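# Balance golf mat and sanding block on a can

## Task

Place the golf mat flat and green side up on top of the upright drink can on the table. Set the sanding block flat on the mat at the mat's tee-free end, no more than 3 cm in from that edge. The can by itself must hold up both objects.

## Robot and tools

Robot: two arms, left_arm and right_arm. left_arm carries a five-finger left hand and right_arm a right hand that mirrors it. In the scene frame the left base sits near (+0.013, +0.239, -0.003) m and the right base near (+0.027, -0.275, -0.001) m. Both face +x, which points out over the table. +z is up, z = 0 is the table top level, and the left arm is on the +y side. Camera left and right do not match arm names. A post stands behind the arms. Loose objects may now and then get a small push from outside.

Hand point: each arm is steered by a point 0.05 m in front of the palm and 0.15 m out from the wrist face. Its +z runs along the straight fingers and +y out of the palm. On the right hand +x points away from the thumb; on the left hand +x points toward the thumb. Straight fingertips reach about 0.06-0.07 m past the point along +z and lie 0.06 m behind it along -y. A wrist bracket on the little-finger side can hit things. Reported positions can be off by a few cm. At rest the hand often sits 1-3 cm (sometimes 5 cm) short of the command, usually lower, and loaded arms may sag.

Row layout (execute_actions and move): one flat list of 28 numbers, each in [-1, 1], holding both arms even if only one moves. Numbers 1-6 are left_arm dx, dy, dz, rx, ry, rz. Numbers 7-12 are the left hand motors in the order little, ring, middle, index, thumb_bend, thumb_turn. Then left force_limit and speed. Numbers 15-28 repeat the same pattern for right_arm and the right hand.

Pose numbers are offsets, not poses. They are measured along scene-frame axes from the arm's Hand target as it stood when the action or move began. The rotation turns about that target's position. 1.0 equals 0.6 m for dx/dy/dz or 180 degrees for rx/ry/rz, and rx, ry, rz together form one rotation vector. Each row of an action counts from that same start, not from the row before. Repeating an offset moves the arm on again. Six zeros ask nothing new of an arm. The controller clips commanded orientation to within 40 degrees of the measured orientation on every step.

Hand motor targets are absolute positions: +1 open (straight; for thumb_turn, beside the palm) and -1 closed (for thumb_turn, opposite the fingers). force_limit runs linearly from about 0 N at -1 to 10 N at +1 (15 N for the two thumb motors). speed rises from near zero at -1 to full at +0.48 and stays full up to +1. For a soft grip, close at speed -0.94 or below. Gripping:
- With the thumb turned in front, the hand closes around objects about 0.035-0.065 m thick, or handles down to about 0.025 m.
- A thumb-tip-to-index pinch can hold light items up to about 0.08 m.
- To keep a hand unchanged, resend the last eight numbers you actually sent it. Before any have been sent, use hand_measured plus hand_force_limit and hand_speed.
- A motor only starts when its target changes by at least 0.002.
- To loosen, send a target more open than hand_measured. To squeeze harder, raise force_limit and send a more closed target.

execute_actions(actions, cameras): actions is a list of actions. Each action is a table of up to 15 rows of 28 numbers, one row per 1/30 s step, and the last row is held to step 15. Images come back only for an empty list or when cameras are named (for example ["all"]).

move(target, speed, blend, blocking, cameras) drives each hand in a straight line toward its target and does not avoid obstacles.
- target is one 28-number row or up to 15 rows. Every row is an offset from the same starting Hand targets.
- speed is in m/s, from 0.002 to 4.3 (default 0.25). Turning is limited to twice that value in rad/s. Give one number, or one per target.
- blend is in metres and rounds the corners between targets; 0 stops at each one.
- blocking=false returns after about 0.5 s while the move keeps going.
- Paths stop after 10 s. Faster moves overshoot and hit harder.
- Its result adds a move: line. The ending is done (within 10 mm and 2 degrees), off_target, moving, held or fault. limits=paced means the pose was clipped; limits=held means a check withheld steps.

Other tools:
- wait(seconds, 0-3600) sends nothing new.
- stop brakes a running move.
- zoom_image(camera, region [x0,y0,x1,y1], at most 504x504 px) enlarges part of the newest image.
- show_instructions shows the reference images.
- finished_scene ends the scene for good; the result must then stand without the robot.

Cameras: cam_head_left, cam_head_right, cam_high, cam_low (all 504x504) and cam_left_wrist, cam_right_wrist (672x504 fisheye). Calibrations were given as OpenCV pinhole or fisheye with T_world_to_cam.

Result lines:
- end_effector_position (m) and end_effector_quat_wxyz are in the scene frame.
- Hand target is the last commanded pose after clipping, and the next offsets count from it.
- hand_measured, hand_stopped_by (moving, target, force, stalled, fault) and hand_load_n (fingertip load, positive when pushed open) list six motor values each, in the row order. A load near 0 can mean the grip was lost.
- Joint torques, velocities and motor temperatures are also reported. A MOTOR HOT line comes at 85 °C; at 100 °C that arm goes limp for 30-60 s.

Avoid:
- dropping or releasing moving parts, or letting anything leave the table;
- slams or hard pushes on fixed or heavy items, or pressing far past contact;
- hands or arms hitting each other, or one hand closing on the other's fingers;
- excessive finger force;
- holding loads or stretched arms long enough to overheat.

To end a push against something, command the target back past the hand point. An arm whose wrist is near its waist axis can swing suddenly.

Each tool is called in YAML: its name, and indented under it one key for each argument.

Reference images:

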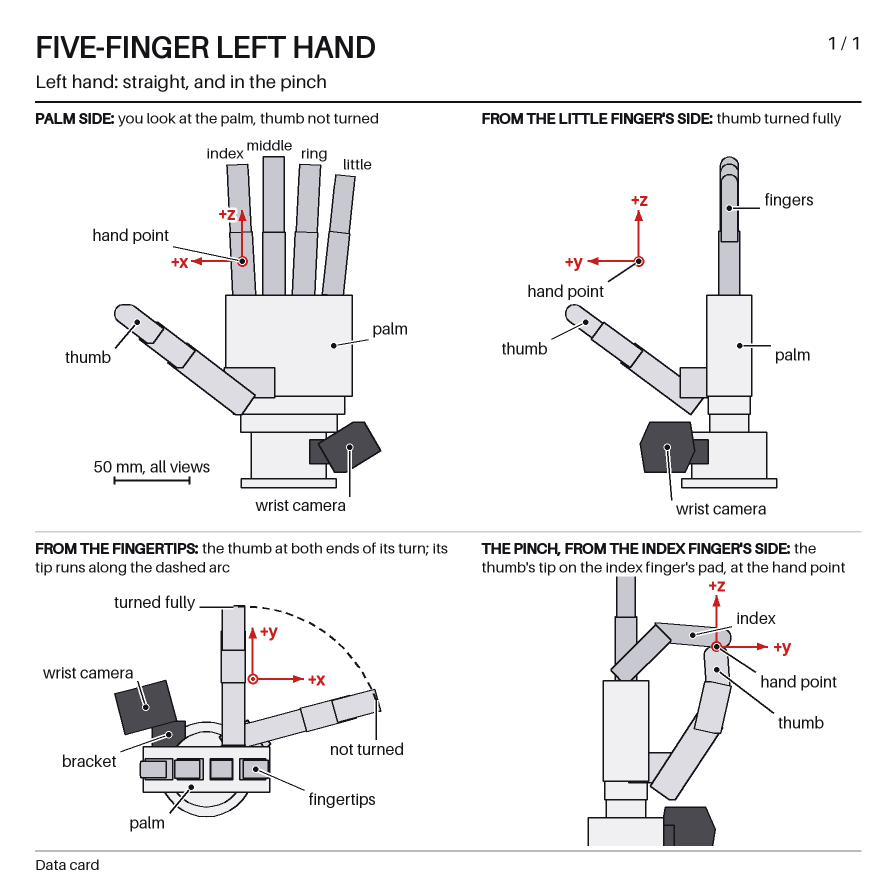

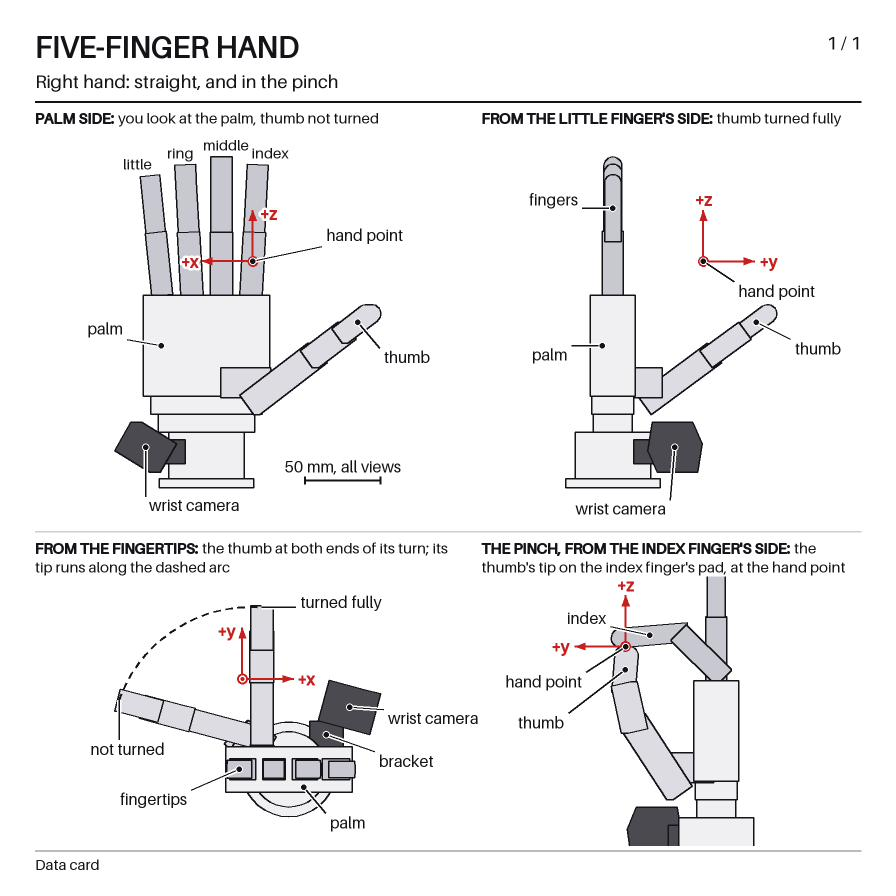

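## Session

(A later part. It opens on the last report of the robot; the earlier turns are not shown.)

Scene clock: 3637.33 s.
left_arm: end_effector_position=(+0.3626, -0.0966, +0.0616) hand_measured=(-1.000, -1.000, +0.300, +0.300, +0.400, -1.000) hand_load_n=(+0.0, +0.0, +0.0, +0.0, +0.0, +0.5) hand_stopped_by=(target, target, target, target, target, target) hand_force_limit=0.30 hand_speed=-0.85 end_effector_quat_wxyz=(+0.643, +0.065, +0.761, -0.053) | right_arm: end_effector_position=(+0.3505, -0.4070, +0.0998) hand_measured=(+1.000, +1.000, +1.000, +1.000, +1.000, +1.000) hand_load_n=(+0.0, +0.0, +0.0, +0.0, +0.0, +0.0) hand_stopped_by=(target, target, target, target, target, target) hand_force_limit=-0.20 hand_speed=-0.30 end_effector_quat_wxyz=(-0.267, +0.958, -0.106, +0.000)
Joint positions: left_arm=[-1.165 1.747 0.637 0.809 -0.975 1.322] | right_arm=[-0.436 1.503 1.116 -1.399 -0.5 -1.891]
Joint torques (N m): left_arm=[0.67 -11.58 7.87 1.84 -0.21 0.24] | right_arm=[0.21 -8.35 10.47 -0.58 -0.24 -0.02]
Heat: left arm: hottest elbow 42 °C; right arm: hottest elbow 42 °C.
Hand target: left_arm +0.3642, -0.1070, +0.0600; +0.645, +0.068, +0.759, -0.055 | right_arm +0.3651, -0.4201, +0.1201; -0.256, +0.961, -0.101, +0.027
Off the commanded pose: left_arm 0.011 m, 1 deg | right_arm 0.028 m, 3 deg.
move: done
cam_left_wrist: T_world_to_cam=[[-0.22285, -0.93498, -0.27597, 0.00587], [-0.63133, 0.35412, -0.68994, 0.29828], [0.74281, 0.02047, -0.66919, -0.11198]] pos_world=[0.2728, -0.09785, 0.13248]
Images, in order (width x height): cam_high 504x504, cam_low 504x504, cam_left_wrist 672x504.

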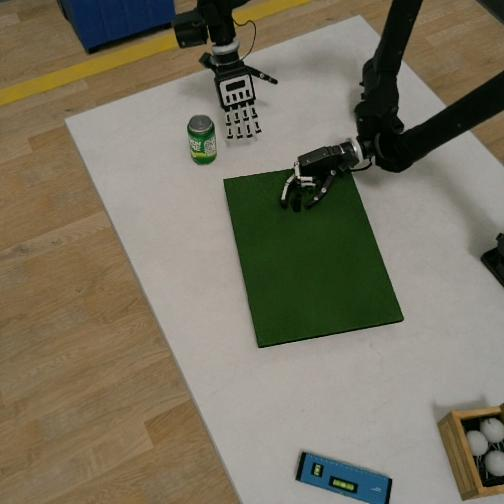

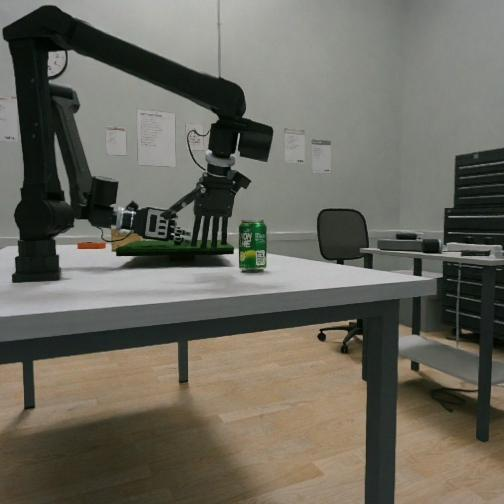

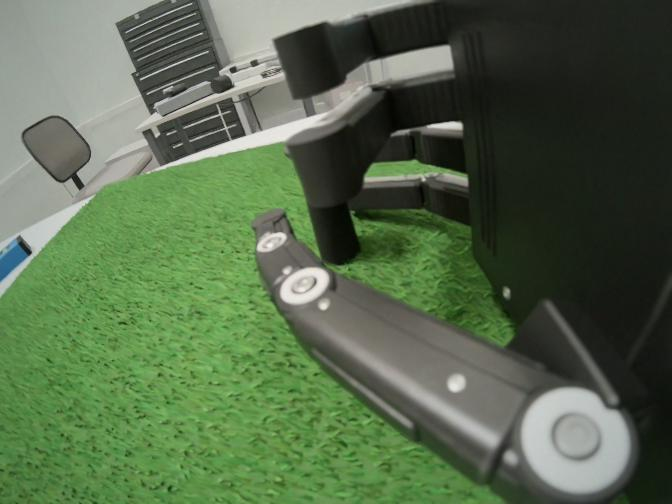

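move:
  target:
    - [0,0,0.17,0,0,0, -1, -1, 0.3, 0.3, 0.4, -1, 0.3, -0.85, 0,0,0,0,0,0, 1,1,1,1,1,1, -0.2, -0.3]
    - [0.0,0.25,0.3,0,0,0, -1, -1, 0.3, 0.3, 0.4, -1, 0.3, -0.85, 0,0,0,0,0,0, 1,1,1,1,1,1, -0.2, -0.3]
  cameras: ["all"]
  speed: [0.06,0.2]

zoom_image:
  camera: "cam_low"
  region: [110, 190, 250, 290]

zoom_image:
  camera: "cam_head_left"
  region: [250, 260, 504, 434]

zoom_image:
  camera: "cam_head_right"
  region: [250, 260, 504, 434]

Scene clock: 3652.07 s.
left_arm: end_effector_position=(+0.3633, +0.0353, +0.2502) hand_measured=(-1.000, -1.000, +0.300, +0.300, +0.400, -1.000) hand_load_n=(+0.0, +0.0, +0.0, +0.0, +0.0, +0.0) hand_stopped_by=(target, target, target, target, target, target) hand_force_limit=0.30 hand_speed=-0.85 end_effector_quat_wxyz=(+0.652, +0.061, +0.753, -0.071) | right_arm: end_effector_position=(+0.3505, -0.4070, +0.0998) hand_measured=(+1.000, +1.000, +1.000, +1.000, +1.000, +1.000) hand_load_n=(+0.0, +0.0, +0.0, +0.0, +0.0, +0.0) hand_stopped_by=(target, target, target, target, target, target) hand_force_limit=-0.20 hand_speed=-0.30 end_effector_quat_wxyz=(-0.267, +0.958, -0.106, +0.000)
Joint positions: left_arm=[-0.969 0.928 0.532 0.198 -0.768 1.406] | right_arm=[-0.436 1.503 1.116 -1.399 -0.5 -1.891]
Joint torques (N m): left_arm=[2.26 -5.07 9.36 1.21 -0.04 0.27] | right_arm=[0.56 -7.88 10.71 -0.35 -0.21 -0.02]
Heat: left arm: hottest elbow 42 °C; right arm: hottest elbow 42 °C.
Hand target: left_arm +0.3642, +0.0430, +0.2401; +0.645, +0.068, +0.759, -0.055 | right_arm +0.3651, -0.4201, +0.1201; -0.256, +0.961, -0.101, +0.027
Off the commanded pose: left_arm 0.013 m, 2 deg | right_arm 0.028 m, 3 deg.
move: off_target (left_arm)
cam_left_wrist: T_world_to_cam=[[-0.23353, -0.93991, -0.24906, 0.17872], [-0.61105, 0.3411, -0.71433, 0.38118], [0.75636, -0.01463, -0.65399, 0.00348]] pos_world=[0.27202, 0.03801, 0.31907]
cam_right_wrist: T_world_to_cam=[[0.05266, -0.87992, -0.47219, -0.3363], [-0.88789, -0.25766, 0.38113, 0.1692], [-0.45703, 0.39918, -0.79485, 0.51814]] pos_world=[0.40475, -0.45916, 0.18856]

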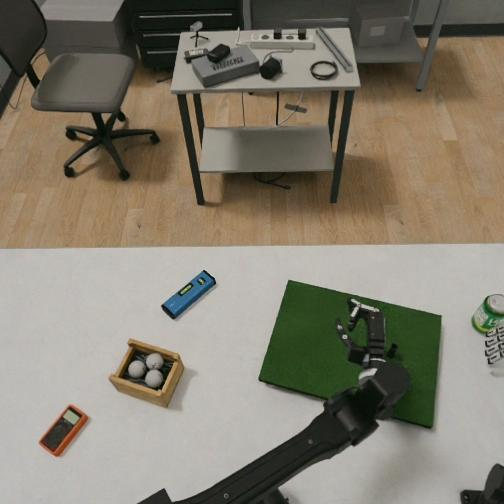

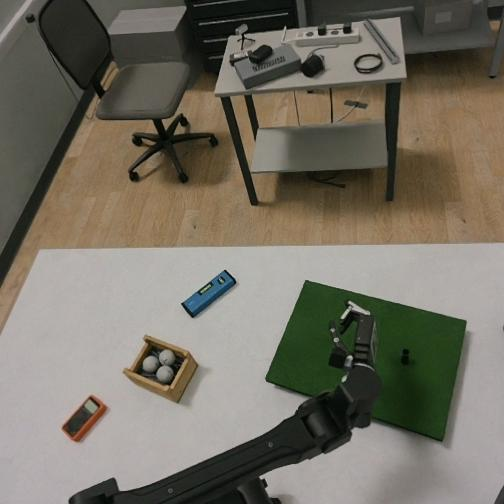

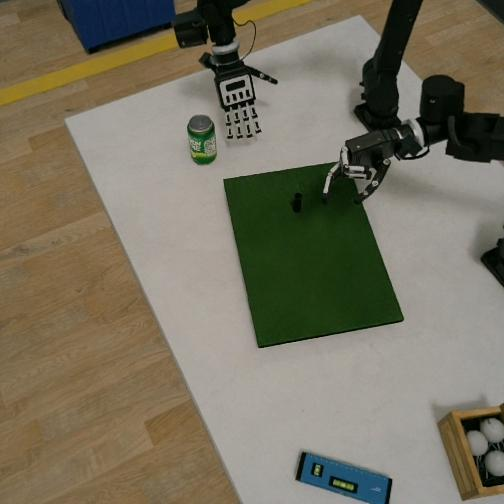

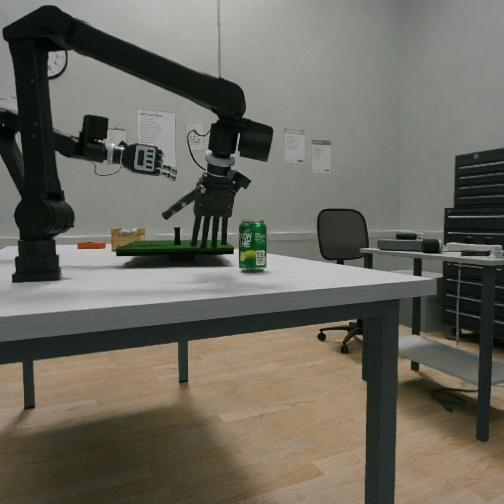

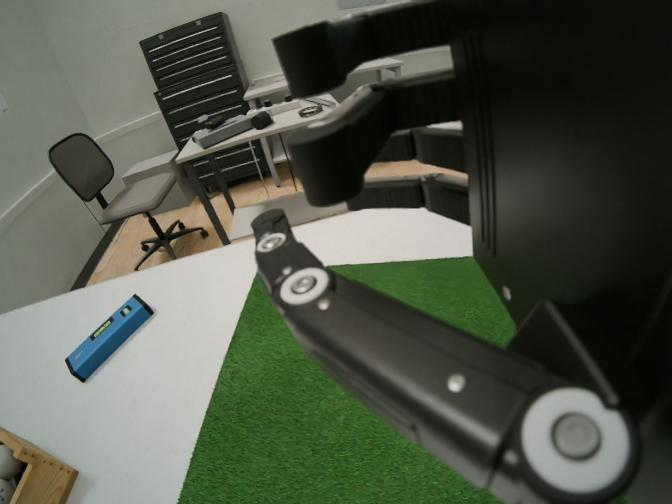

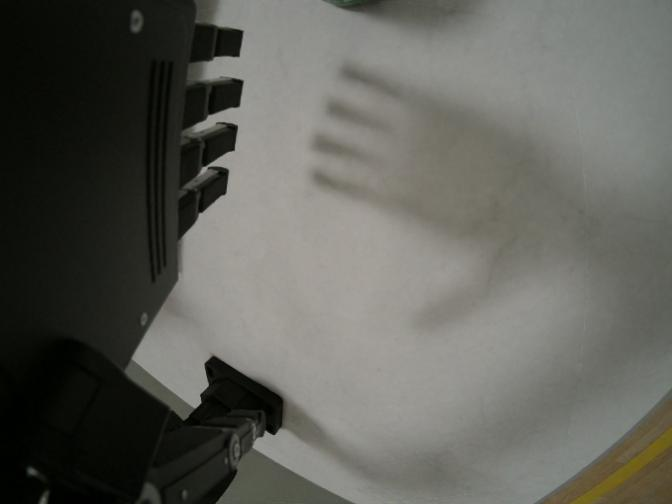

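Scaled by 3.600.

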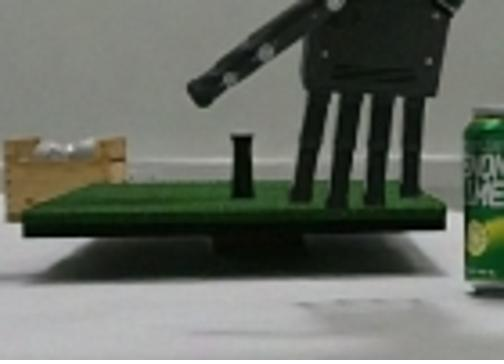

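Scaled by 1.984.

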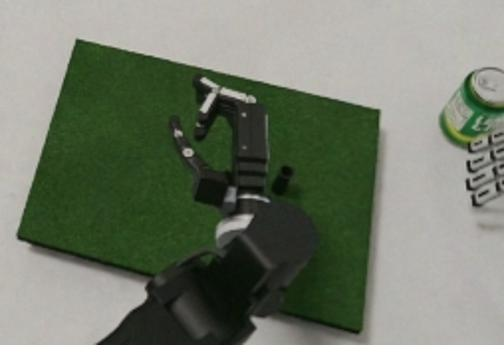

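Scaled by 1.984.

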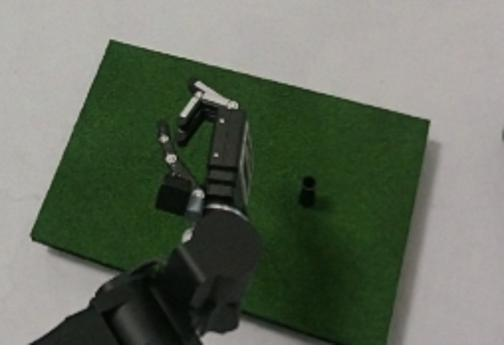

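move:
  target:
    - [-0.0237,0.1783,0.0667,-0.3228,0.3829,0.4524, -0.1, -0.1, -0.1, -0.1, 1, -1, 0, -0.3, -0.0085,0,0.1665,-0.1126,0.1392,-0.4231, -0.1,-0.1,-0.1,-0.1,1,-1, 0, -0.3]
    - [0.2097,0.2917,-0.1335,-0.6151,0.1418,0.742, -0.1, -0.1, -0.1, -0.1, 1, -1, 0, -0.3, 0.0303,0.3042,0.0665,-0.0614,-0.244,0.9439, -0.1,-0.1,-0.1,-0.1,1,-1, 0, -0.3]
  cameras: ["all"]
  speed: 0.25

Scene clock: 3743.37 s.
left_arm: end_effector_position=(+0.4893, +0.2099, +0.1748) hand_measured=(-0.100, -0.100, -0.100, -0.100, +1.000, -1.000) hand_load_n=(+0.0, +0.0, +0.5, +0.0, +0.0, +0.0) hand_stopped_by=(target, target, target, target, target, target) hand_force_limit=0.00 hand_speed=-0.30 end_effector_quat_wxyz=(-0.004, +0.988, -0.155, +0.012) | right_arm: end_effector_position=(+0.3826, -0.2411, +0.1567) hand_measured=(-0.100, -0.100, -0.100, -0.100, +1.000, -1.000) hand_load_n=(+0.0, +0.0, +0.0, +0.0, +0.0, +0.0) hand_stopped_by=(target, target, target, target, target, target) hand_force_limit=0.00 hand_speed=-0.30 end_effector_quat_wxyz=(-0.011, +0.144, +0.989, +0.000)
Joint positions: left_arm=[0.08 1.556 1.387 -1.377 -0.002 -1.177] | right_arm=[-0.001 1.184 0.973 -1.381 -0.003 1.811]
Joint torques (N m): left_arm=[2.55 -12.69 8.61 0.68 -0.01 0.01] | right_arm=[2.78 -5.01 7.15 0.79 0.03 0.13]
Heat: left arm: hottest elbow 44 °C; right arm: hottest elbow 42 °C.
Hand target: left_arm +0.4900, +0.2178, +0.1599; -0.001, +0.990, -0.142, +0.000 | right_arm +0.3833, -0.2376, +0.1599; -0.001, +0.142, +0.990, +0.000
Off the commanded pose: left_arm 0.017 m, 2 deg | right_arm 0.005 m, 1 deg.
move: off_target (left_arm)
cam_left_wrist: T_world_to_cam=[[0.56006, 0.82777, 0.03362, -0.45524], [0.66841, -0.47547, 0.57198, -0.3347], [0.48945, -0.29787, -0.81958, 0.08046]] pos_world=[0.4393, 0.24166, 0.27269]
cam_right_wrist: T_world_to_cam=[[0.03088, 0.99849, 0.04551, 0.215], [0.86994, -0.04927, 0.4907, -0.42071], [0.4922, 0.02444, -0.87014, 0.07013]] pos_world=[0.32483, -0.23712, 0.25768]

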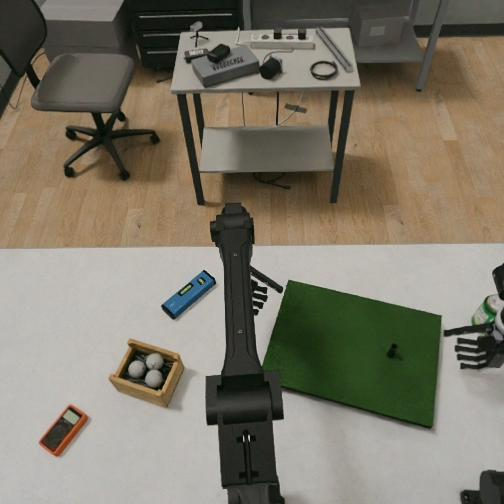

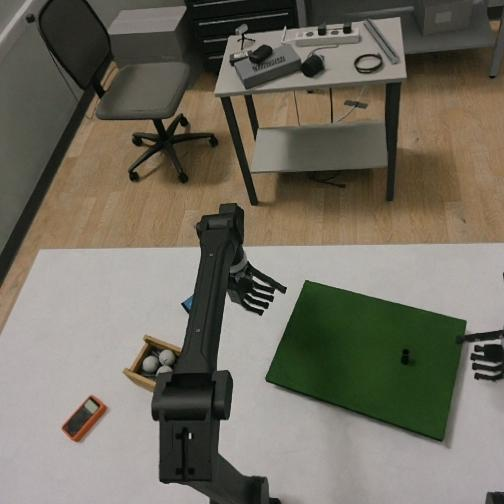

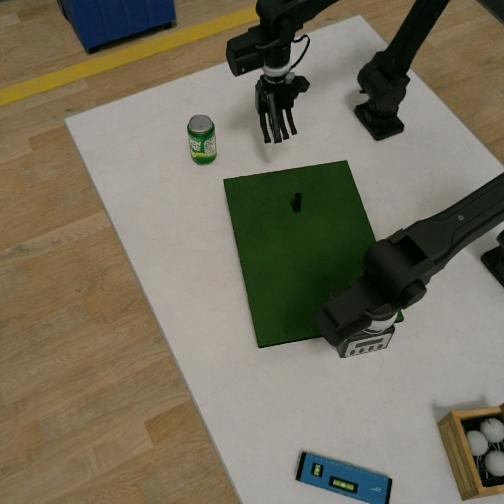

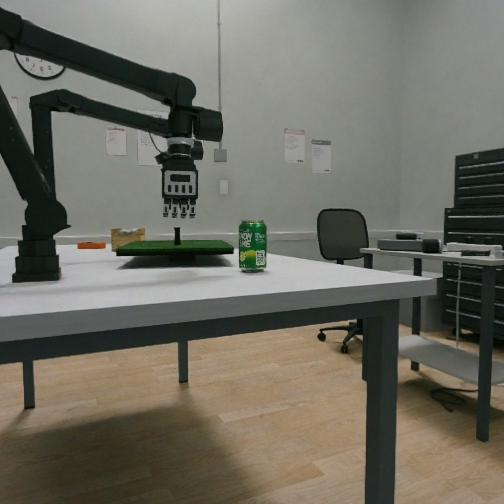

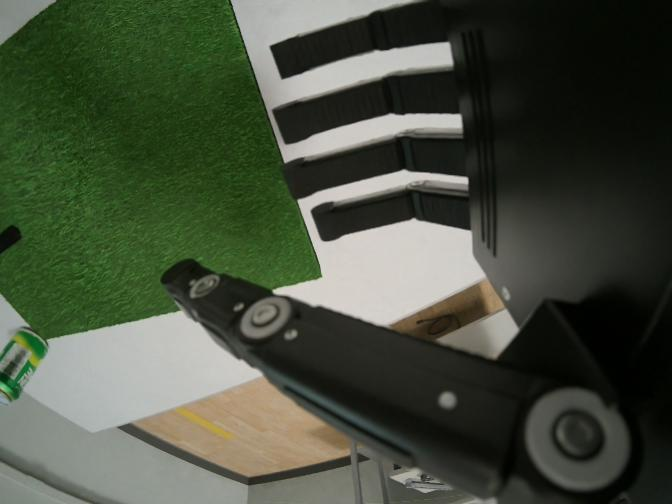

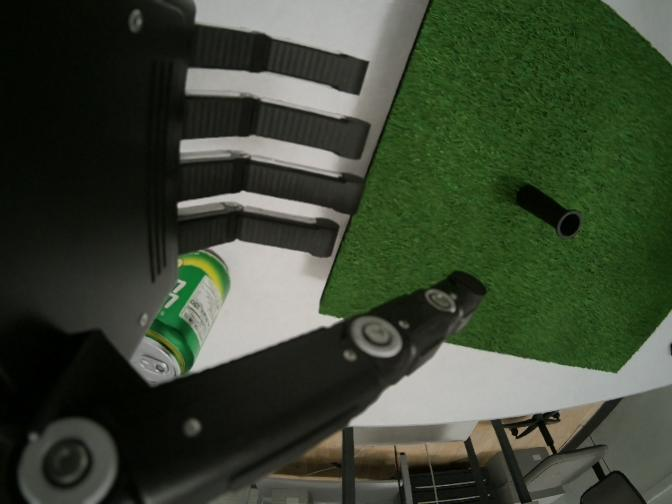

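zoom_image:
  camera: "cam_left_wrist"
  region: [180, 0, 480, 300]

zoom_image:
  camera: "cam_right_wrist"
  region: [180, 0, 520, 340]

Scaled by 1.680 from the camera's image (finer frame: 960x720).

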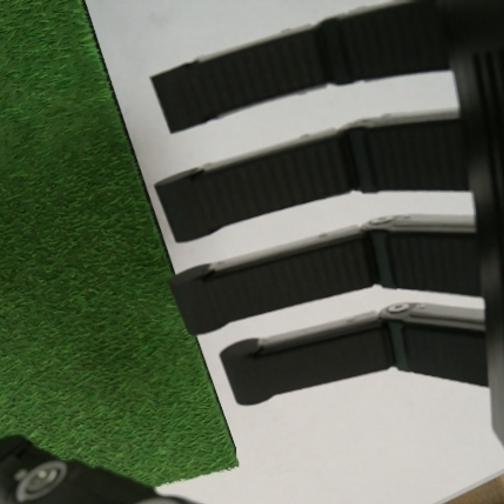

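Scaled by 1.482 from the camera's image (finer frame: 960x720).

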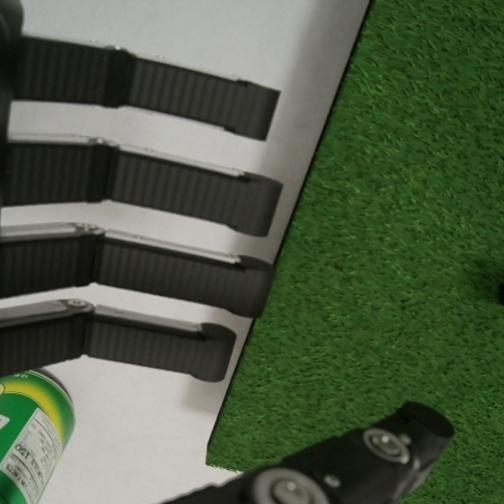

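move:
  target: [0.0128,-0.0037,-0.1417,0,0,0, -0.1, -0.1, -0.1, -0.1, 1, -1, 0, -0.3, 0.0217,-0.0067,-0.1417,0,0,0, -0.1,-0.1,-0.1,-0.1,1,-1, 0, -0.3]
  cameras: ["cam_left_wrist","cam_right_wrist","cam_low"]
  speed: 0.1

zoom_image:
  camera: "cam_low"
  region: [110, 160, 270, 290]

Scene clock: 3819.60 s.
left_arm: end_effector_position=(+0.4989, +0.2107, +0.0877) hand_measured=(-0.100, -0.100, -0.100, -0.100, +1.000, -1.000) hand_load_n=(+0.0, +0.0, +0.0, +0.0, +0.0, +0.0) hand_stopped_by=(target, target, target, target, target, target) hand_force_limit=0.00 hand_speed=-0.30 end_effector_quat_wxyz=(-0.003, +0.988, -0.152, +0.009) | right_arm: end_effector_position=(+0.3950, -0.2418, +0.0767) hand_measured=(-0.100, -0.100, -0.100, -0.100, +1.000, -1.000) hand_load_n=(+0.0, +0.0, +0.0, +0.0, +0.0, +0.0) hand_stopped_by=(target, target, target, target, target, target) hand_force_limit=0.00 hand_speed=-0.30 end_effector_quat_wxyz=(-0.003, +0.145, +0.989, +0.001)
Joint positions: left_arm=[0.08 1.645 1.258 -1.163 -0.002 -1.184] | right_arm=[-0.001 1.285 0.833 -1.125 -0.003 1.811]
Joint torques (N m): left_arm=[2.02 -13.74 8.31 0.65 -0.02 0.01] | right_arm=[1.49 -5.13 6.74 0.79 0.05 0.01]
Heat: left arm: hottest elbow 41 °C; right arm: hottest elbow 38 °C.
Hand target: left_arm +0.4977, +0.2156, +0.0750; -0.001, +0.990, -0.142, +0.000 | right_arm +0.3963, -0.2416, +0.0749; -0.001, +0.142, +0.990, +0.000
Off the commanded pose: left_arm 0.014 m, 2 deg | right_arm 0.002 m, 0 deg.
move: off_target (left_arm)
cam_left_wrist: T_world_to_cam=[[0.55514, 0.8312, 0.03045, -0.45639], [0.67409, -0.47106, 0.56895, -0.29444], [0.48725, -0.29533, -0.82181, 0.00543]] pos_world=[0.4492, 0.24226, 0.18588]
cam_right_wrist: T_world_to_cam=[[0.03058, 0.99852, 0.04493, 0.21916], [0.86234, -0.04908, 0.50395, -0.39018], [0.50541, 0.02334, -0.86257, -0.0116]] pos_world=[0.33563, -0.23772, 0.17677]
Images, in order (width x height): cam_low 504x504, cam_left_wrist 672x504, cam_right_wrist 672x504.

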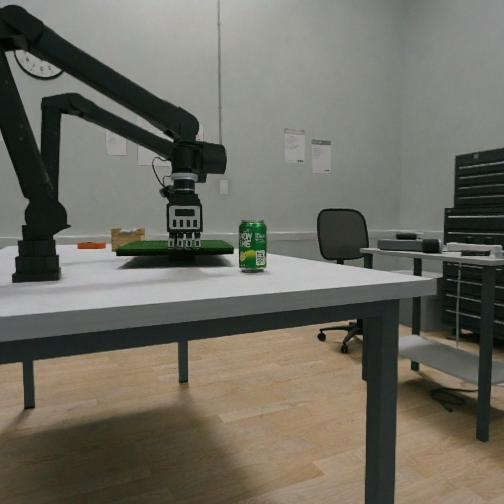

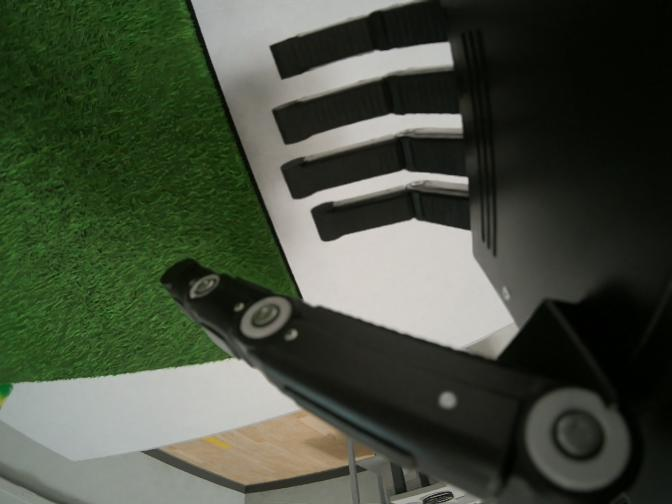

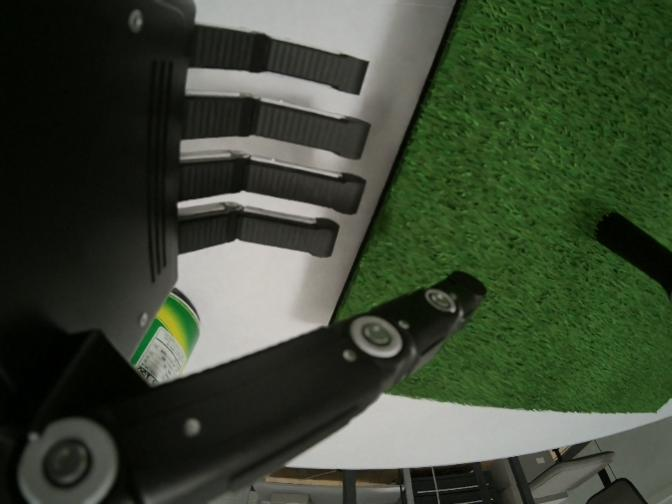

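Scaled by 3.150.

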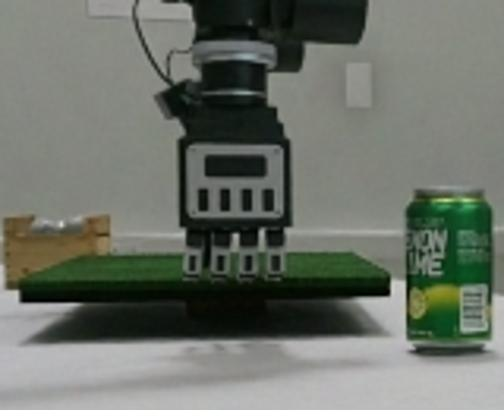

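move:
  target: [0.0,0.0,-0.079,0,0,0, -0.1, -0.1, -0.1, -0.1, 1, -1, 0, -0.3, 0.0,0.0,-0.063,0,0,0, -0.1,-0.1,-0.1,-0.1,1,-1, 0, -0.3]
  cameras: ["cam_left_wrist","cam_right_wrist","cam_low","cam_high"]
  speed: 0.06

zoom_image:
  camera: "cam_low"
  region: [110, 160, 270, 290]

zoom_image:
  camera: "cam_left_wrist"
  region: [180, 0, 480, 300]

zoom_image:
  camera: "cam_right_wrist"
  region: [180, 0, 520, 340]

Scene clock: 3842.80 s.
left_arm: end_effector_position=(+0.5009, +0.2108, +0.0418) hand_measured=(-0.100, -0.100, -0.100, -0.100, +1.000, -1.000) hand_load_n=(+0.0, +0.0, +0.0, +0.0, +0.0, +0.0) hand_stopped_by=(target, target, target, target, target, target) hand_force_limit=0.00 hand_speed=-0.30 end_effector_quat_wxyz=(-0.004, +0.988, -0.152, +0.011) | right_arm: end_effector_position=(+0.3960, -0.2419, +0.0402) hand_measured=(-0.100, -0.100, -0.100, -0.100, +1.000, -1.000) hand_load_n=(+0.0, +0.0, +0.0, +0.0, +0.0, +0.0) hand_stopped_by=(target, target, target, target, target, target) hand_force_limit=0.00 hand_speed=-0.30 end_effector_quat_wxyz=(-0.001, +0.145, +0.989, +0.001)
Joint positions: left_arm=[0.08 1.7 1.196 -1.043 -0.002 -1.184] | right_arm=[-0.001 1.341 0.773 -1.006 -0.003 1.811]
Joint torques (N m): left_arm=[2.02 -13.74 7.8 0.69 -0.02 0.01] | right_arm=[2.55 -4.54 6.19 0.95 0.09 -0.03]
Heat: left arm: hottest elbow 41 °C; right arm: hottest elbow 38 °C.
Hand target: left_arm +0.4977, +0.2156, +0.0274; -0.001, +0.990, -0.142, +0.000 | right_arm +0.3962, -0.2416, +0.0371; -0.001, +0.142, +0.990, +0.000
Off the commanded pose: left_arm 0.015 m, 2 deg | right_arm 0.003 m, 0 deg.
move: off_target (left_arm)
cam_left_wrist: T_world_to_cam=[[0.55466, 0.83143, 0.0328, -0.45619], [0.67217, -0.47096, 0.5713, -0.26874], [0.49044, -0.29483, -0.82009, -0.03513]] pos_world=[0.4509, 0.24236, 0.13968]
cam_right_wrist: T_world_to_cam=[[0.03042, 0.99853, 0.04482, 0.22086], [0.86038, -0.04898, 0.50728, -0.37207], [0.50874, 0.02314, -0.86061, -0.04506]] pos_world=[0.33633, -0.23772, 0.14007]
Images, in order (width x height): cam_high 504x504, cam_low 504x504, cam_left_wrist 672x504, cam_right_wrist 672x504.

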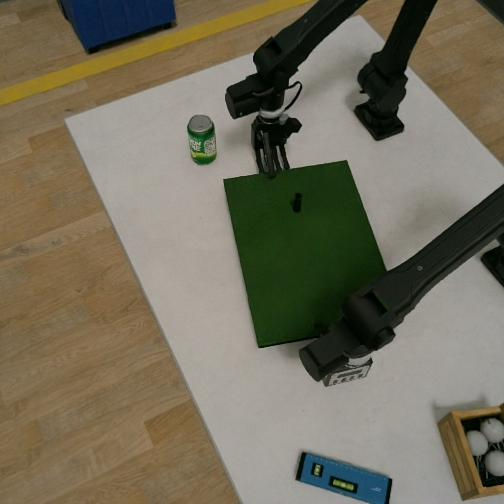

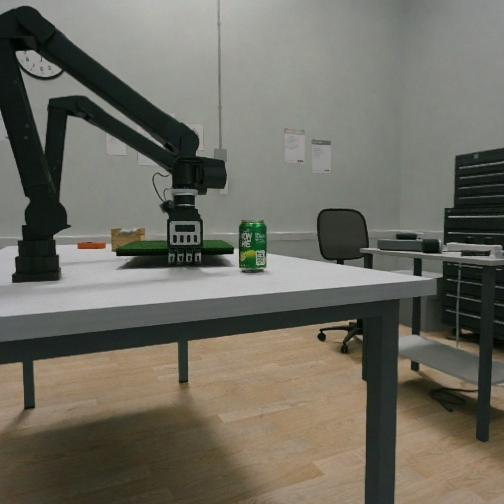

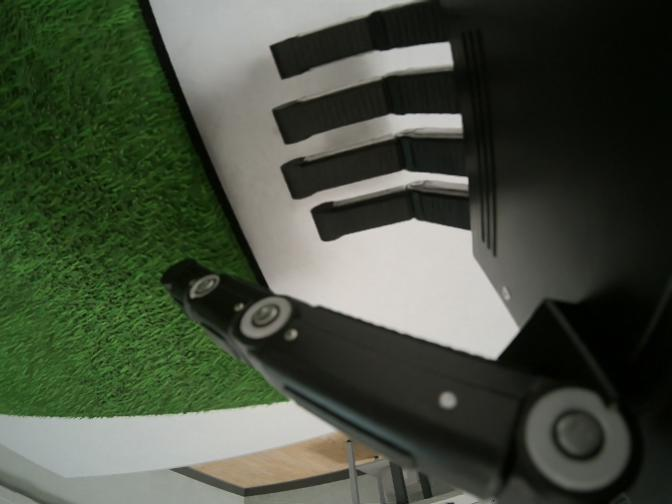

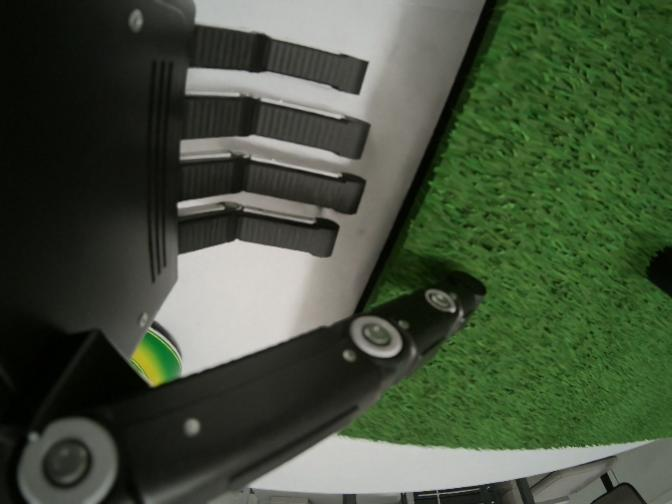

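Scaled by 3.150.

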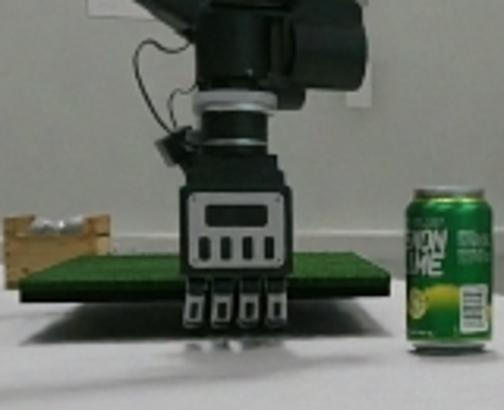

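Scaled by 1.680 from the camera's image (finer frame: 960x720).

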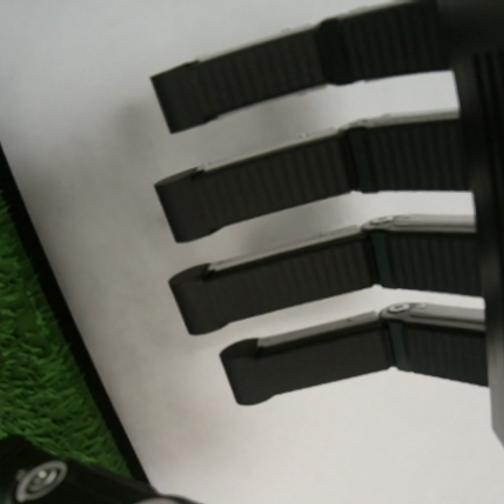

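Scaled by 1.482 from the camera's image (finer frame: 960x720).

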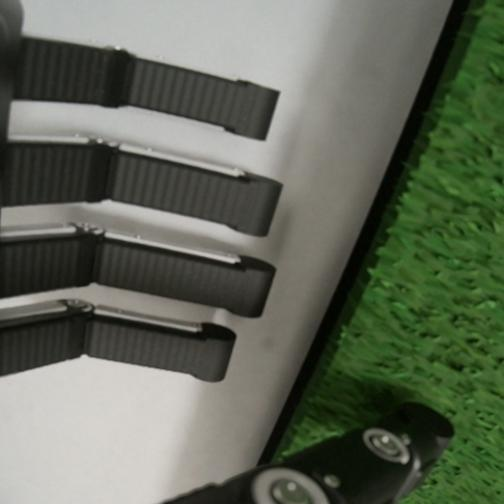

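move:
  target: [0.0,0.0,-0.02,0,0,0, -0.1, -0.1, -0.1, -0.1, 1, -1, 0, -0.3, 0.0,0.0,-0.01,0,0,0, -0.1,-0.1,-0.1,-0.1,1,-1, 0, -0.3]
  cameras: []
  speed: 0.03

Scene clock: 3853.67 s.
left_arm: end_effector_position=(+0.5016, +0.2109, +0.0303) hand_measured=(-0.100, -0.100, -0.100, -0.100, +1.000, -1.000) hand_load_n=(+0.0, +0.5, +0.0, +0.0, +0.0, +0.0) hand_stopped_by=(target, target, target, target, target, target) hand_force_limit=0.00 hand_speed=-0.30 end_effector_quat_wxyz=(-0.004, +0.988, -0.152, +0.012) | right_arm: end_effector_position=(+0.3968, -0.2420, +0.0353) hand_measured=(-0.100, -0.100, -0.100, -0.100, +1.000, -1.000) hand_load_n=(+0.0, +0.0, +0.0, +0.5, +0.0, +0.0) hand_stopped_by=(target, target, target, target, target, target) hand_force_limit=0.00 hand_speed=-0.30 end_effector_quat_wxyz=(+0.000, +0.145, +0.989, +0.001)
Joint positions: left_arm=[0.08 1.716 1.183 -1.013 -0.002 -1.184] | right_arm=[-0.001 1.349 0.766 -0.986 -0.002 1.811]
Joint torques (N m): left_arm=[2.14 -13.68 7.66 0.55 -0.02 0.01] | right_arm=[2.14 -4.25 5.87 0.85 0.08 0.02]
Heat: left arm: hottest elbow 41 °C; right arm: hottest elbow 38 °C.
Hand target: left_arm +0.4978, +0.2156, +0.0155; -0.001, +0.990, -0.142, +0.000 | right_arm +0.3962, -0.2416, +0.0311; -0.001, +0.142, +0.990, +0.000
Off the commanded pose: left_arm 0.016 m, 2 deg | right_arm 0.004 m, 0 deg.
move: off_target (left_arm)

move:
  target: [0.0,0.0,-0.015,0,0,0, -0.1, -0.1, -0.1, -0.1, 1, -1, 0, -0.3, 0.0,0.0,0.0,0,0,0, -0.1,-0.1,-0.1,-0.1,1,-1, 0, -0.3]
  cameras: ["cam_left_wrist"]
  speed: 0.02

zoom_image:
  camera: "cam_left_wrist"
  region: [180, 0, 480, 300]

Scene clock: 3863.90 s.
left_arm: end_effector_position=(+0.5021, +0.2109, +0.0218) hand_measured=(-0.100, -0.100, -0.100, -0.100, +1.000, -1.000) hand_load_n=(+0.0, +0.0, +0.0, +0.0, +0.0, +0.0) hand_stopped_by=(target, target, target, target, target, target) hand_force_limit=0.00 hand_speed=-0.30 end_effector_quat_wxyz=(-0.004, +0.988, -0.152, +0.012) | right_arm: end_effector_position=(+0.3968, -0.2420, +0.0353) hand_measured=(-0.100, -0.100, -0.100, -0.100, +1.000, -1.000) hand_load_n=(+0.0, +0.0, +0.0, +0.0, +0.0, +0.0) hand_stopped_by=(target, target, target, target, target, target) hand_force_limit=0.00 hand_speed=-0.30 end_effector_quat_wxyz=(+0.000, +0.145, +0.989, +0.001)
Joint positions: left_arm=[0.08 1.728 1.173 -0.99 -0.002 -1.184] | right_arm=[-0.001 1.349 0.766 -0.986 -0.002 1.811]
Joint torques (N m): left_arm=[2.02 -13.98 7.53 0.65 -0.02 0] | right_arm=[1.96 -4.07 6.12 0.79 0.02 -0.04]
Heat: left arm: hottest elbow 41 °C; right arm: hottest elbow 37 °C.
Hand target: left_arm +0.4977, +0.2156, +0.0065; -0.001, +0.990, -0.142, +0.000 | right_arm +0.3962, -0.2416, +0.0311; -0.001, +0.142, +0.990, +0.000
Off the commanded pose: left_arm 0.017 m, 2 deg | right_arm 0.004 m, 0 deg.
move: off_target (left_arm)
cam_left_wrist: T_world_to_cam=[[0.5546, 0.83142, 0.0342, -0.45624], [0.67084, -0.47104, 0.5728, -0.25737], [0.49234, -0.29473, -0.81898, -0.05304]] pos_world=[0.4518, 0.24246, 0.11958]

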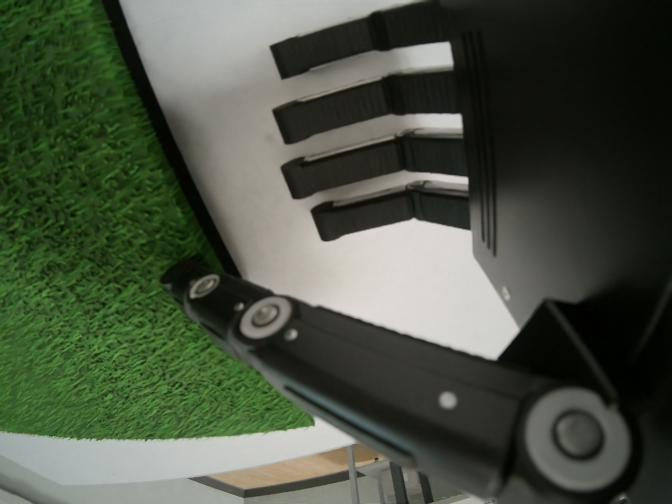

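Scaled by 1.680 from the camera's image (finer frame: 960x720).

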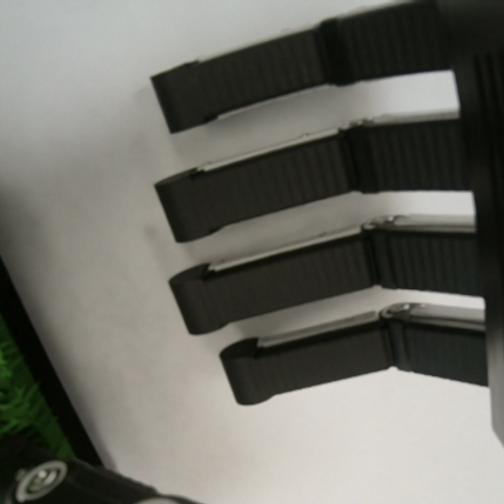

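move:
  target: [0.0,0.0,0.03,0,0,0, -0.1, -0.1, -0.1, -0.1, 1, -1, 0, -0.3, 0.0,0.0,0.0,0,0,0, -0.1,-0.1,-0.1,-0.1,1,-1, 0, -0.3]
  cameras: []
  speed: 0.03

Scene clock: 3892.97 s.
left_arm: end_effector_position=(+0.4957, +0.2104, +0.0216) hand_measured=(-0.100, -0.100, -0.100, -0.100, +1.000, -1.000) hand_load_n=(+0.0, +0.0, +0.0, +0.0, +0.0, +0.0) hand_stopped_by=(target, target, target, target, target, target) hand_force_limit=0.00 hand_speed=-0.30 end_effector_quat_wxyz=(-0.001, +0.988, -0.152, +0.001) | right_arm: end_effector_position=(+0.3968, -0.2420, +0.0353) hand_measured=(-0.100, -0.100, -0.100, -0.100, +1.000, -1.000) hand_load_n=(+0.0, +0.0, +0.5, +0.0, +0.0, +0.0) hand_stopped_by=(target, target, target, target, target, target) hand_force_limit=0.00 hand_speed=-0.30 end_effector_quat_wxyz=(+0.000, +0.145, +0.989, +0.001)
Joint positions: left_arm=[0.08 1.728 1.173 -1.014 -0.002 -1.184] | right_arm=[-0.001 1.349 0.766 -0.986 -0.002 1.811]
Joint torques (N m): left_arm=[1.96 -16.03 9.09 -0.29 -0.02 0.01] | right_arm=[1.85 -4.31 6.11 0.91 0.06 -0.03]
Heat: left arm: hottest elbow 41 °C; right arm: hottest elbow 37 °C.
Hand target: left_arm +0.4977, +0.2156, +0.0245; -0.001, +0.990, -0.142, +0.000 | right_arm +0.3962, -0.2416, +0.0311; -0.001, +0.142, +0.990, +0.000
Off the commanded pose: left_arm 0.006 m, 1 deg | right_arm 0.004 m, 0 deg.
move: done

move:
  target: [0.0,0.0,0.025,0,0,0, -0.1, -0.1, -0.1, -0.1, 1, -1, 0, -0.3, 0.0,0.0,0.0,0,0,0, -0.1,-0.1,-0.1,-0.1,1,-1, 0, -0.3]
  cameras: []
  speed: 0.03

Scene clock: 3900.30 s.
left_arm: end_effector_position=(+0.4872, +0.2097, +0.0284) hand_measured=(-0.100, -0.100, -0.100, -0.100, +1.000, -1.000) hand_load_n=(+0.0, +0.0, +0.0, +0.0, +0.0, +0.0) hand_stopped_by=(target, target, target, target, target, target) hand_force_limit=0.00 hand_speed=-0.30 end_effector_quat_wxyz=(+0.002, +0.988, -0.152, -0.010) | right_arm: end_effector_position=(+0.3968, -0.2420, +0.0353) hand_measured=(-0.100, -0.100, -0.100, -0.100, +1.000, -1.000) hand_load_n=(+0.0, +0.0, +0.5, +0.0, +0.0, +0.0) hand_stopped_by=(target, target, target, target, target, target) hand_force_limit=0.00 hand_speed=-0.30 end_effector_quat_wxyz=(+0.000, +0.145, +0.989, +0.001)
Joint positions: left_arm=[0.08 1.713 1.173 -1.052 -0.002 -1.184] | right_arm=[-0.001 1.349 0.766 -0.986 -0.002 1.811]
Joint torques (N m): left_arm=[2.02 -16.32 10.47 -0.31 -0.01 0.01] | right_arm=[1.85 -3.72 6 0.79 0.04 -0.02]
Heat: left arm: hottest elbow 41 °C; right arm: hottest elbow 37 °C.
Hand target: left_arm +0.4978, +0.2156, +0.0396; -0.001, +0.990, -0.142, +0.000 | right_arm +0.3962, -0.2416, +0.0311; -0.001, +0.142, +0.990, +0.000
Off the commanded pose: left_arm 0.016 m, 2 deg | right_arm 0.004 m, 0 deg.
move: off_target (left_arm)

move:
  target: [-0.006,-0.0497,-0.004,0,0,0, -0.1, -0.1, -0.1, -0.1, 1, -1, 0, -0.3, 0.0,0.0,0.0,0,0,0, -0.1,-0.1,-0.1,-0.1,1,-1, 0, -0.3]
  cameras: ["cam_left_wrist"]
  speed: 0.04

zoom_image:
  camera: "cam_left_wrist"
  region: [130, 0, 430, 300]

Scene clock: 3916.77 s.
left_arm: end_effector_position=(+0.4905, +0.1920, +0.0314) hand_measured=(-0.100, -0.100, -0.100, -0.100, +1.000, -1.000) hand_load_n=(+0.0, +0.0, +0.0, +0.0, -0.5, +0.0) hand_stopped_by=(target, target, target, target, target, target) hand_force_limit=0.00 hand_speed=-0.30 end_effector_quat_wxyz=(+0.000, +0.990, -0.141, -0.007) | right_arm: end_effector_position=(+0.3968, -0.2420, +0.0353) hand_measured=(-0.100, -0.100, -0.100, -0.100, +1.000, -1.000) hand_load_n=(+0.5, +0.0, +0.0, +0.0, +0.0, +0.0) hand_stopped_by=(target, target, target, target, target, target) hand_force_limit=0.00 hand_speed=-0.30 end_effector_quat_wxyz=(+0.000, +0.145, +0.989, +0.001)
Joint positions: left_arm=[0.041 1.706 1.173 -1.052 -0.002 -1.245] | right_arm=[-0.001 1.349 0.766 -0.986 -0.002 1.811]
Joint torques (N m): left_arm=[0.15 -16.32 9.02 0.13 -0.02 0.01] | right_arm=[2.32 -4.6 5.97 0.84 0.08 0]
Heat: left arm: hottest elbow 41 °C; right arm: hottest elbow 37 °C.
Hand target: left_arm +0.4942, +0.1860, +0.0372; -0.001, +0.990, -0.142, +0.000 | right_arm +0.3962, -0.2416, +0.0311; -0.001, +0.142, +0.990, +0.000
Off the commanded pose: left_arm 0.009 m, 1 deg | right_arm 0.004 m, 0 deg.
move: done
cam_left_wrist: T_world_to_cam=[[0.53665, 0.84374, 0.01035, -0.42718], [0.7033, -0.45403, 0.54702, -0.28243], [0.46625, -0.28628, -0.83705, -0.03328]] pos_world=[0.44339, 0.22267, 0.13107]

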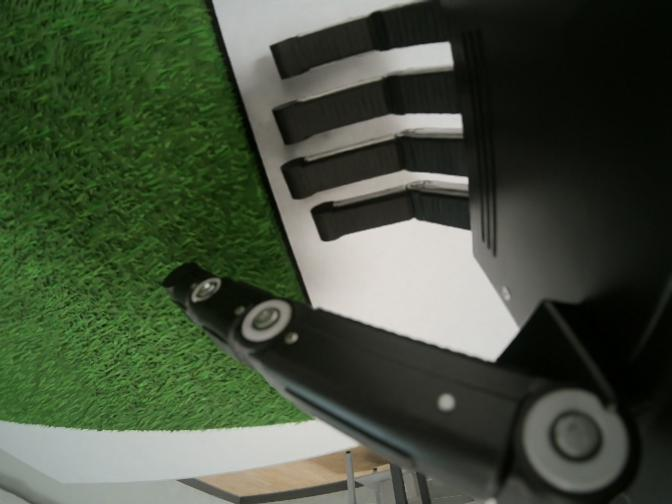

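Scaled by 1.680 from the camera's image (finer frame: 960x720).

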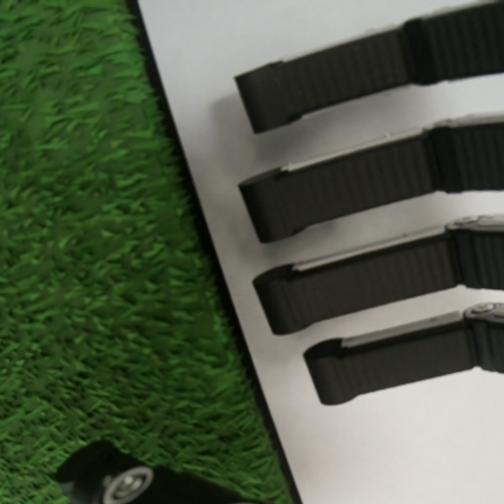

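move:
  target: [0.003,0.0,-0.02,0,0,0, -0.1, -0.1, -0.1, -0.1, 1, -1, 0, -0.3, 0.0,0.0,0.0,0,0,0, -0.1,-0.1,-0.1,-0.1,1,-1, 0, -0.3]
  cameras: []
  speed: 0.03

Scene clock: 3925.43 s.
left_arm: end_effector_position=(+0.4955, +0.1922, +0.0316) hand_measured=(-0.100, -0.100, -0.100, -0.100, +1.000, -1.000) hand_load_n=(+0.0, +0.0, +0.0, +0.0, +0.0, +0.0) hand_stopped_by=(target, target, target, target, target, target) hand_force_limit=0.00 hand_speed=-0.30 end_effector_quat_wxyz=(-0.001, +0.990, -0.140, +0.002) | right_arm: end_effector_position=(+0.3968, -0.2420, +0.0353) hand_measured=(-0.100, -0.100, -0.100, -0.100, +1.000, -1.000) hand_load_n=(+0.0, +0.0, +0.0, +0.5, +0.0, +0.0) hand_stopped_by=(target, target, target, target, target, target) hand_force_limit=0.00 hand_speed=-0.30 end_effector_quat_wxyz=(+0.000, +0.145, +0.989, +0.001)
Joint positions: left_arm=[0.041 1.706 1.173 -1.033 -0.002 -1.246] | right_arm=[-0.001 1.349 0.766 -0.986 -0.002 1.811]
Joint torques (N m): left_arm=[0.15 -14.74 8.34 0.65 -0.02 0.01] | right_arm=[1.79 -3.6 5.91 0.83 0.09 0]
Heat: left arm: hottest elbow 41 °C; right arm: hottest elbow 37 °C.
Hand target: left_arm +0.4960, +0.1860, +0.0252; -0.001, +0.990, -0.142, +0.000 | right_arm +0.3962, -0.2416, +0.0311; -0.001, +0.142, +0.990, +0.000
Off the commanded pose: left_arm 0.009 m, 0 deg | right_arm 0.004 m, 0 deg.
move: done

move:
  target: [0.0,0.0,-0.015,0,0,0, -0.1, -0.1, -0.1, -0.1, 1, -1, 0, -0.3, 0.0,0.0,0.0,0,0,0, -0.1,-0.1,-0.1,-0.1,1,-1, 0, -0.3]
  cameras: []
  speed: 0.03

Scene clock: 3939.40 s.
left_arm: end_effector_position=(+0.5014, +0.1924, +0.0319) hand_measured=(-0.100, -0.100, -0.100, -0.100, +1.000, -1.000) hand_load_n=(+0.0, +0.0, +0.0, +0.0, +0.0, +0.0) hand_stopped_by=(target, target, target, target, target, target) hand_force_limit=0.00 hand_speed=-0.30 end_effector_quat_wxyz=(-0.003, +0.990, -0.140, +0.013) | right_arm: end_effector_position=(+0.3968, -0.2420, +0.0353) hand_measured=(-0.100, -0.100, -0.100, -0.100, +1.000, -1.000) hand_load_n=(+0.0, +0.0, +0.0, +0.0, +0.0, +0.0) hand_stopped_by=(target, target, target, target, target, target) hand_force_limit=0.00 hand_speed=-0.30 end_effector_quat_wxyz=(+0.000, +0.145, +0.989, +0.001)
Joint positions: left_arm=[0.041 1.706 1.173 -1.011 -0.002 -1.246] | right_arm=[-0.001 1.349 0.766 -0.986 -0.002 1.811]
Joint torques (N m): left_arm=[0.15 -13.74 7.56 0.69 -0.03 0.01] | right_arm=[2.08 -3.55 6.09 0.88 0.05 -0.07]
Heat: left arm: hottest elbow 41 °C; right arm: hottest elbow 37 °C.
Hand target: left_arm +0.4960, +0.1860, +0.0162; -0.001, +0.990, -0.142, +0.000 | right_arm +0.3962, -0.2416, +0.0311; -0.001, +0.142, +0.990, +0.000
Off the commanded pose: left_arm 0.018 m, 2 deg | right_arm 0.004 m, 0 deg.
move: off_target (left_arm)

move:
  target: [-0.003,0.0,-0.01,0,0,0, -0.1, -0.1, -0.1, -0.1, 1, -1, 0, -0.3, 0.0,0.0,0.0,0,0,0, -0.1,-0.1,-0.1,-0.1,1,-1, 0, -0.3]
  cameras: []
  speed: 0.03

Scene clock: 3953.80 s.
left_arm: end_effector_position=(+0.4993, +0.1924, +0.0256) hand_measured=(-0.100, -0.100, -0.100, -0.100, +1.000, -1.000) hand_load_n=(+0.0, +0.0, +0.0, +0.0, +0.0, +0.0) hand_stopped_by=(target, target, target, target, target, target) hand_force_limit=0.00 hand_speed=-0.30 end_effector_quat_wxyz=(-0.003, +0.990, -0.140, +0.013) | right_arm: end_effector_position=(+0.3968, -0.2420, +0.0353) hand_measured=(-0.100, -0.100, -0.100, -0.100, +1.000, -1.000) hand_load_n=(+0.0, +0.0, +0.0, +0.0, +0.0, +0.0) hand_stopped_by=(target, target, target, target, target, target) hand_force_limit=0.00 hand_speed=-0.30 end_effector_quat_wxyz=(+0.000, +0.145, +0.989, +0.001)
Joint positions: left_arm=[0.041 1.71 1.16 -0.994 -0.002 -1.246] | right_arm=[-0.001 1.349 0.766 -0.986 -0.002 1.811]
Joint torques (N m): left_arm=[0.15 -13.68 7.53 0.73 -0.03 0.01] | right_arm=[1.61 -5.01 6.05 0.7 0.07 -0.03]
Heat: left arm: hottest elbow 41 °C; right arm: hottest elbow 37 °C.
Hand target: left_arm +0.4941, +0.1859, +0.0101; -0.001, +0.990, -0.142, +0.000 | right_arm +0.3962, -0.2416, +0.0311; -0.001, +0.142, +0.990, +0.000
Off the commanded pose: left_arm 0.017 m, 1 deg | right_arm 0.004 m, 0 deg.
move: off_target (left_arm)


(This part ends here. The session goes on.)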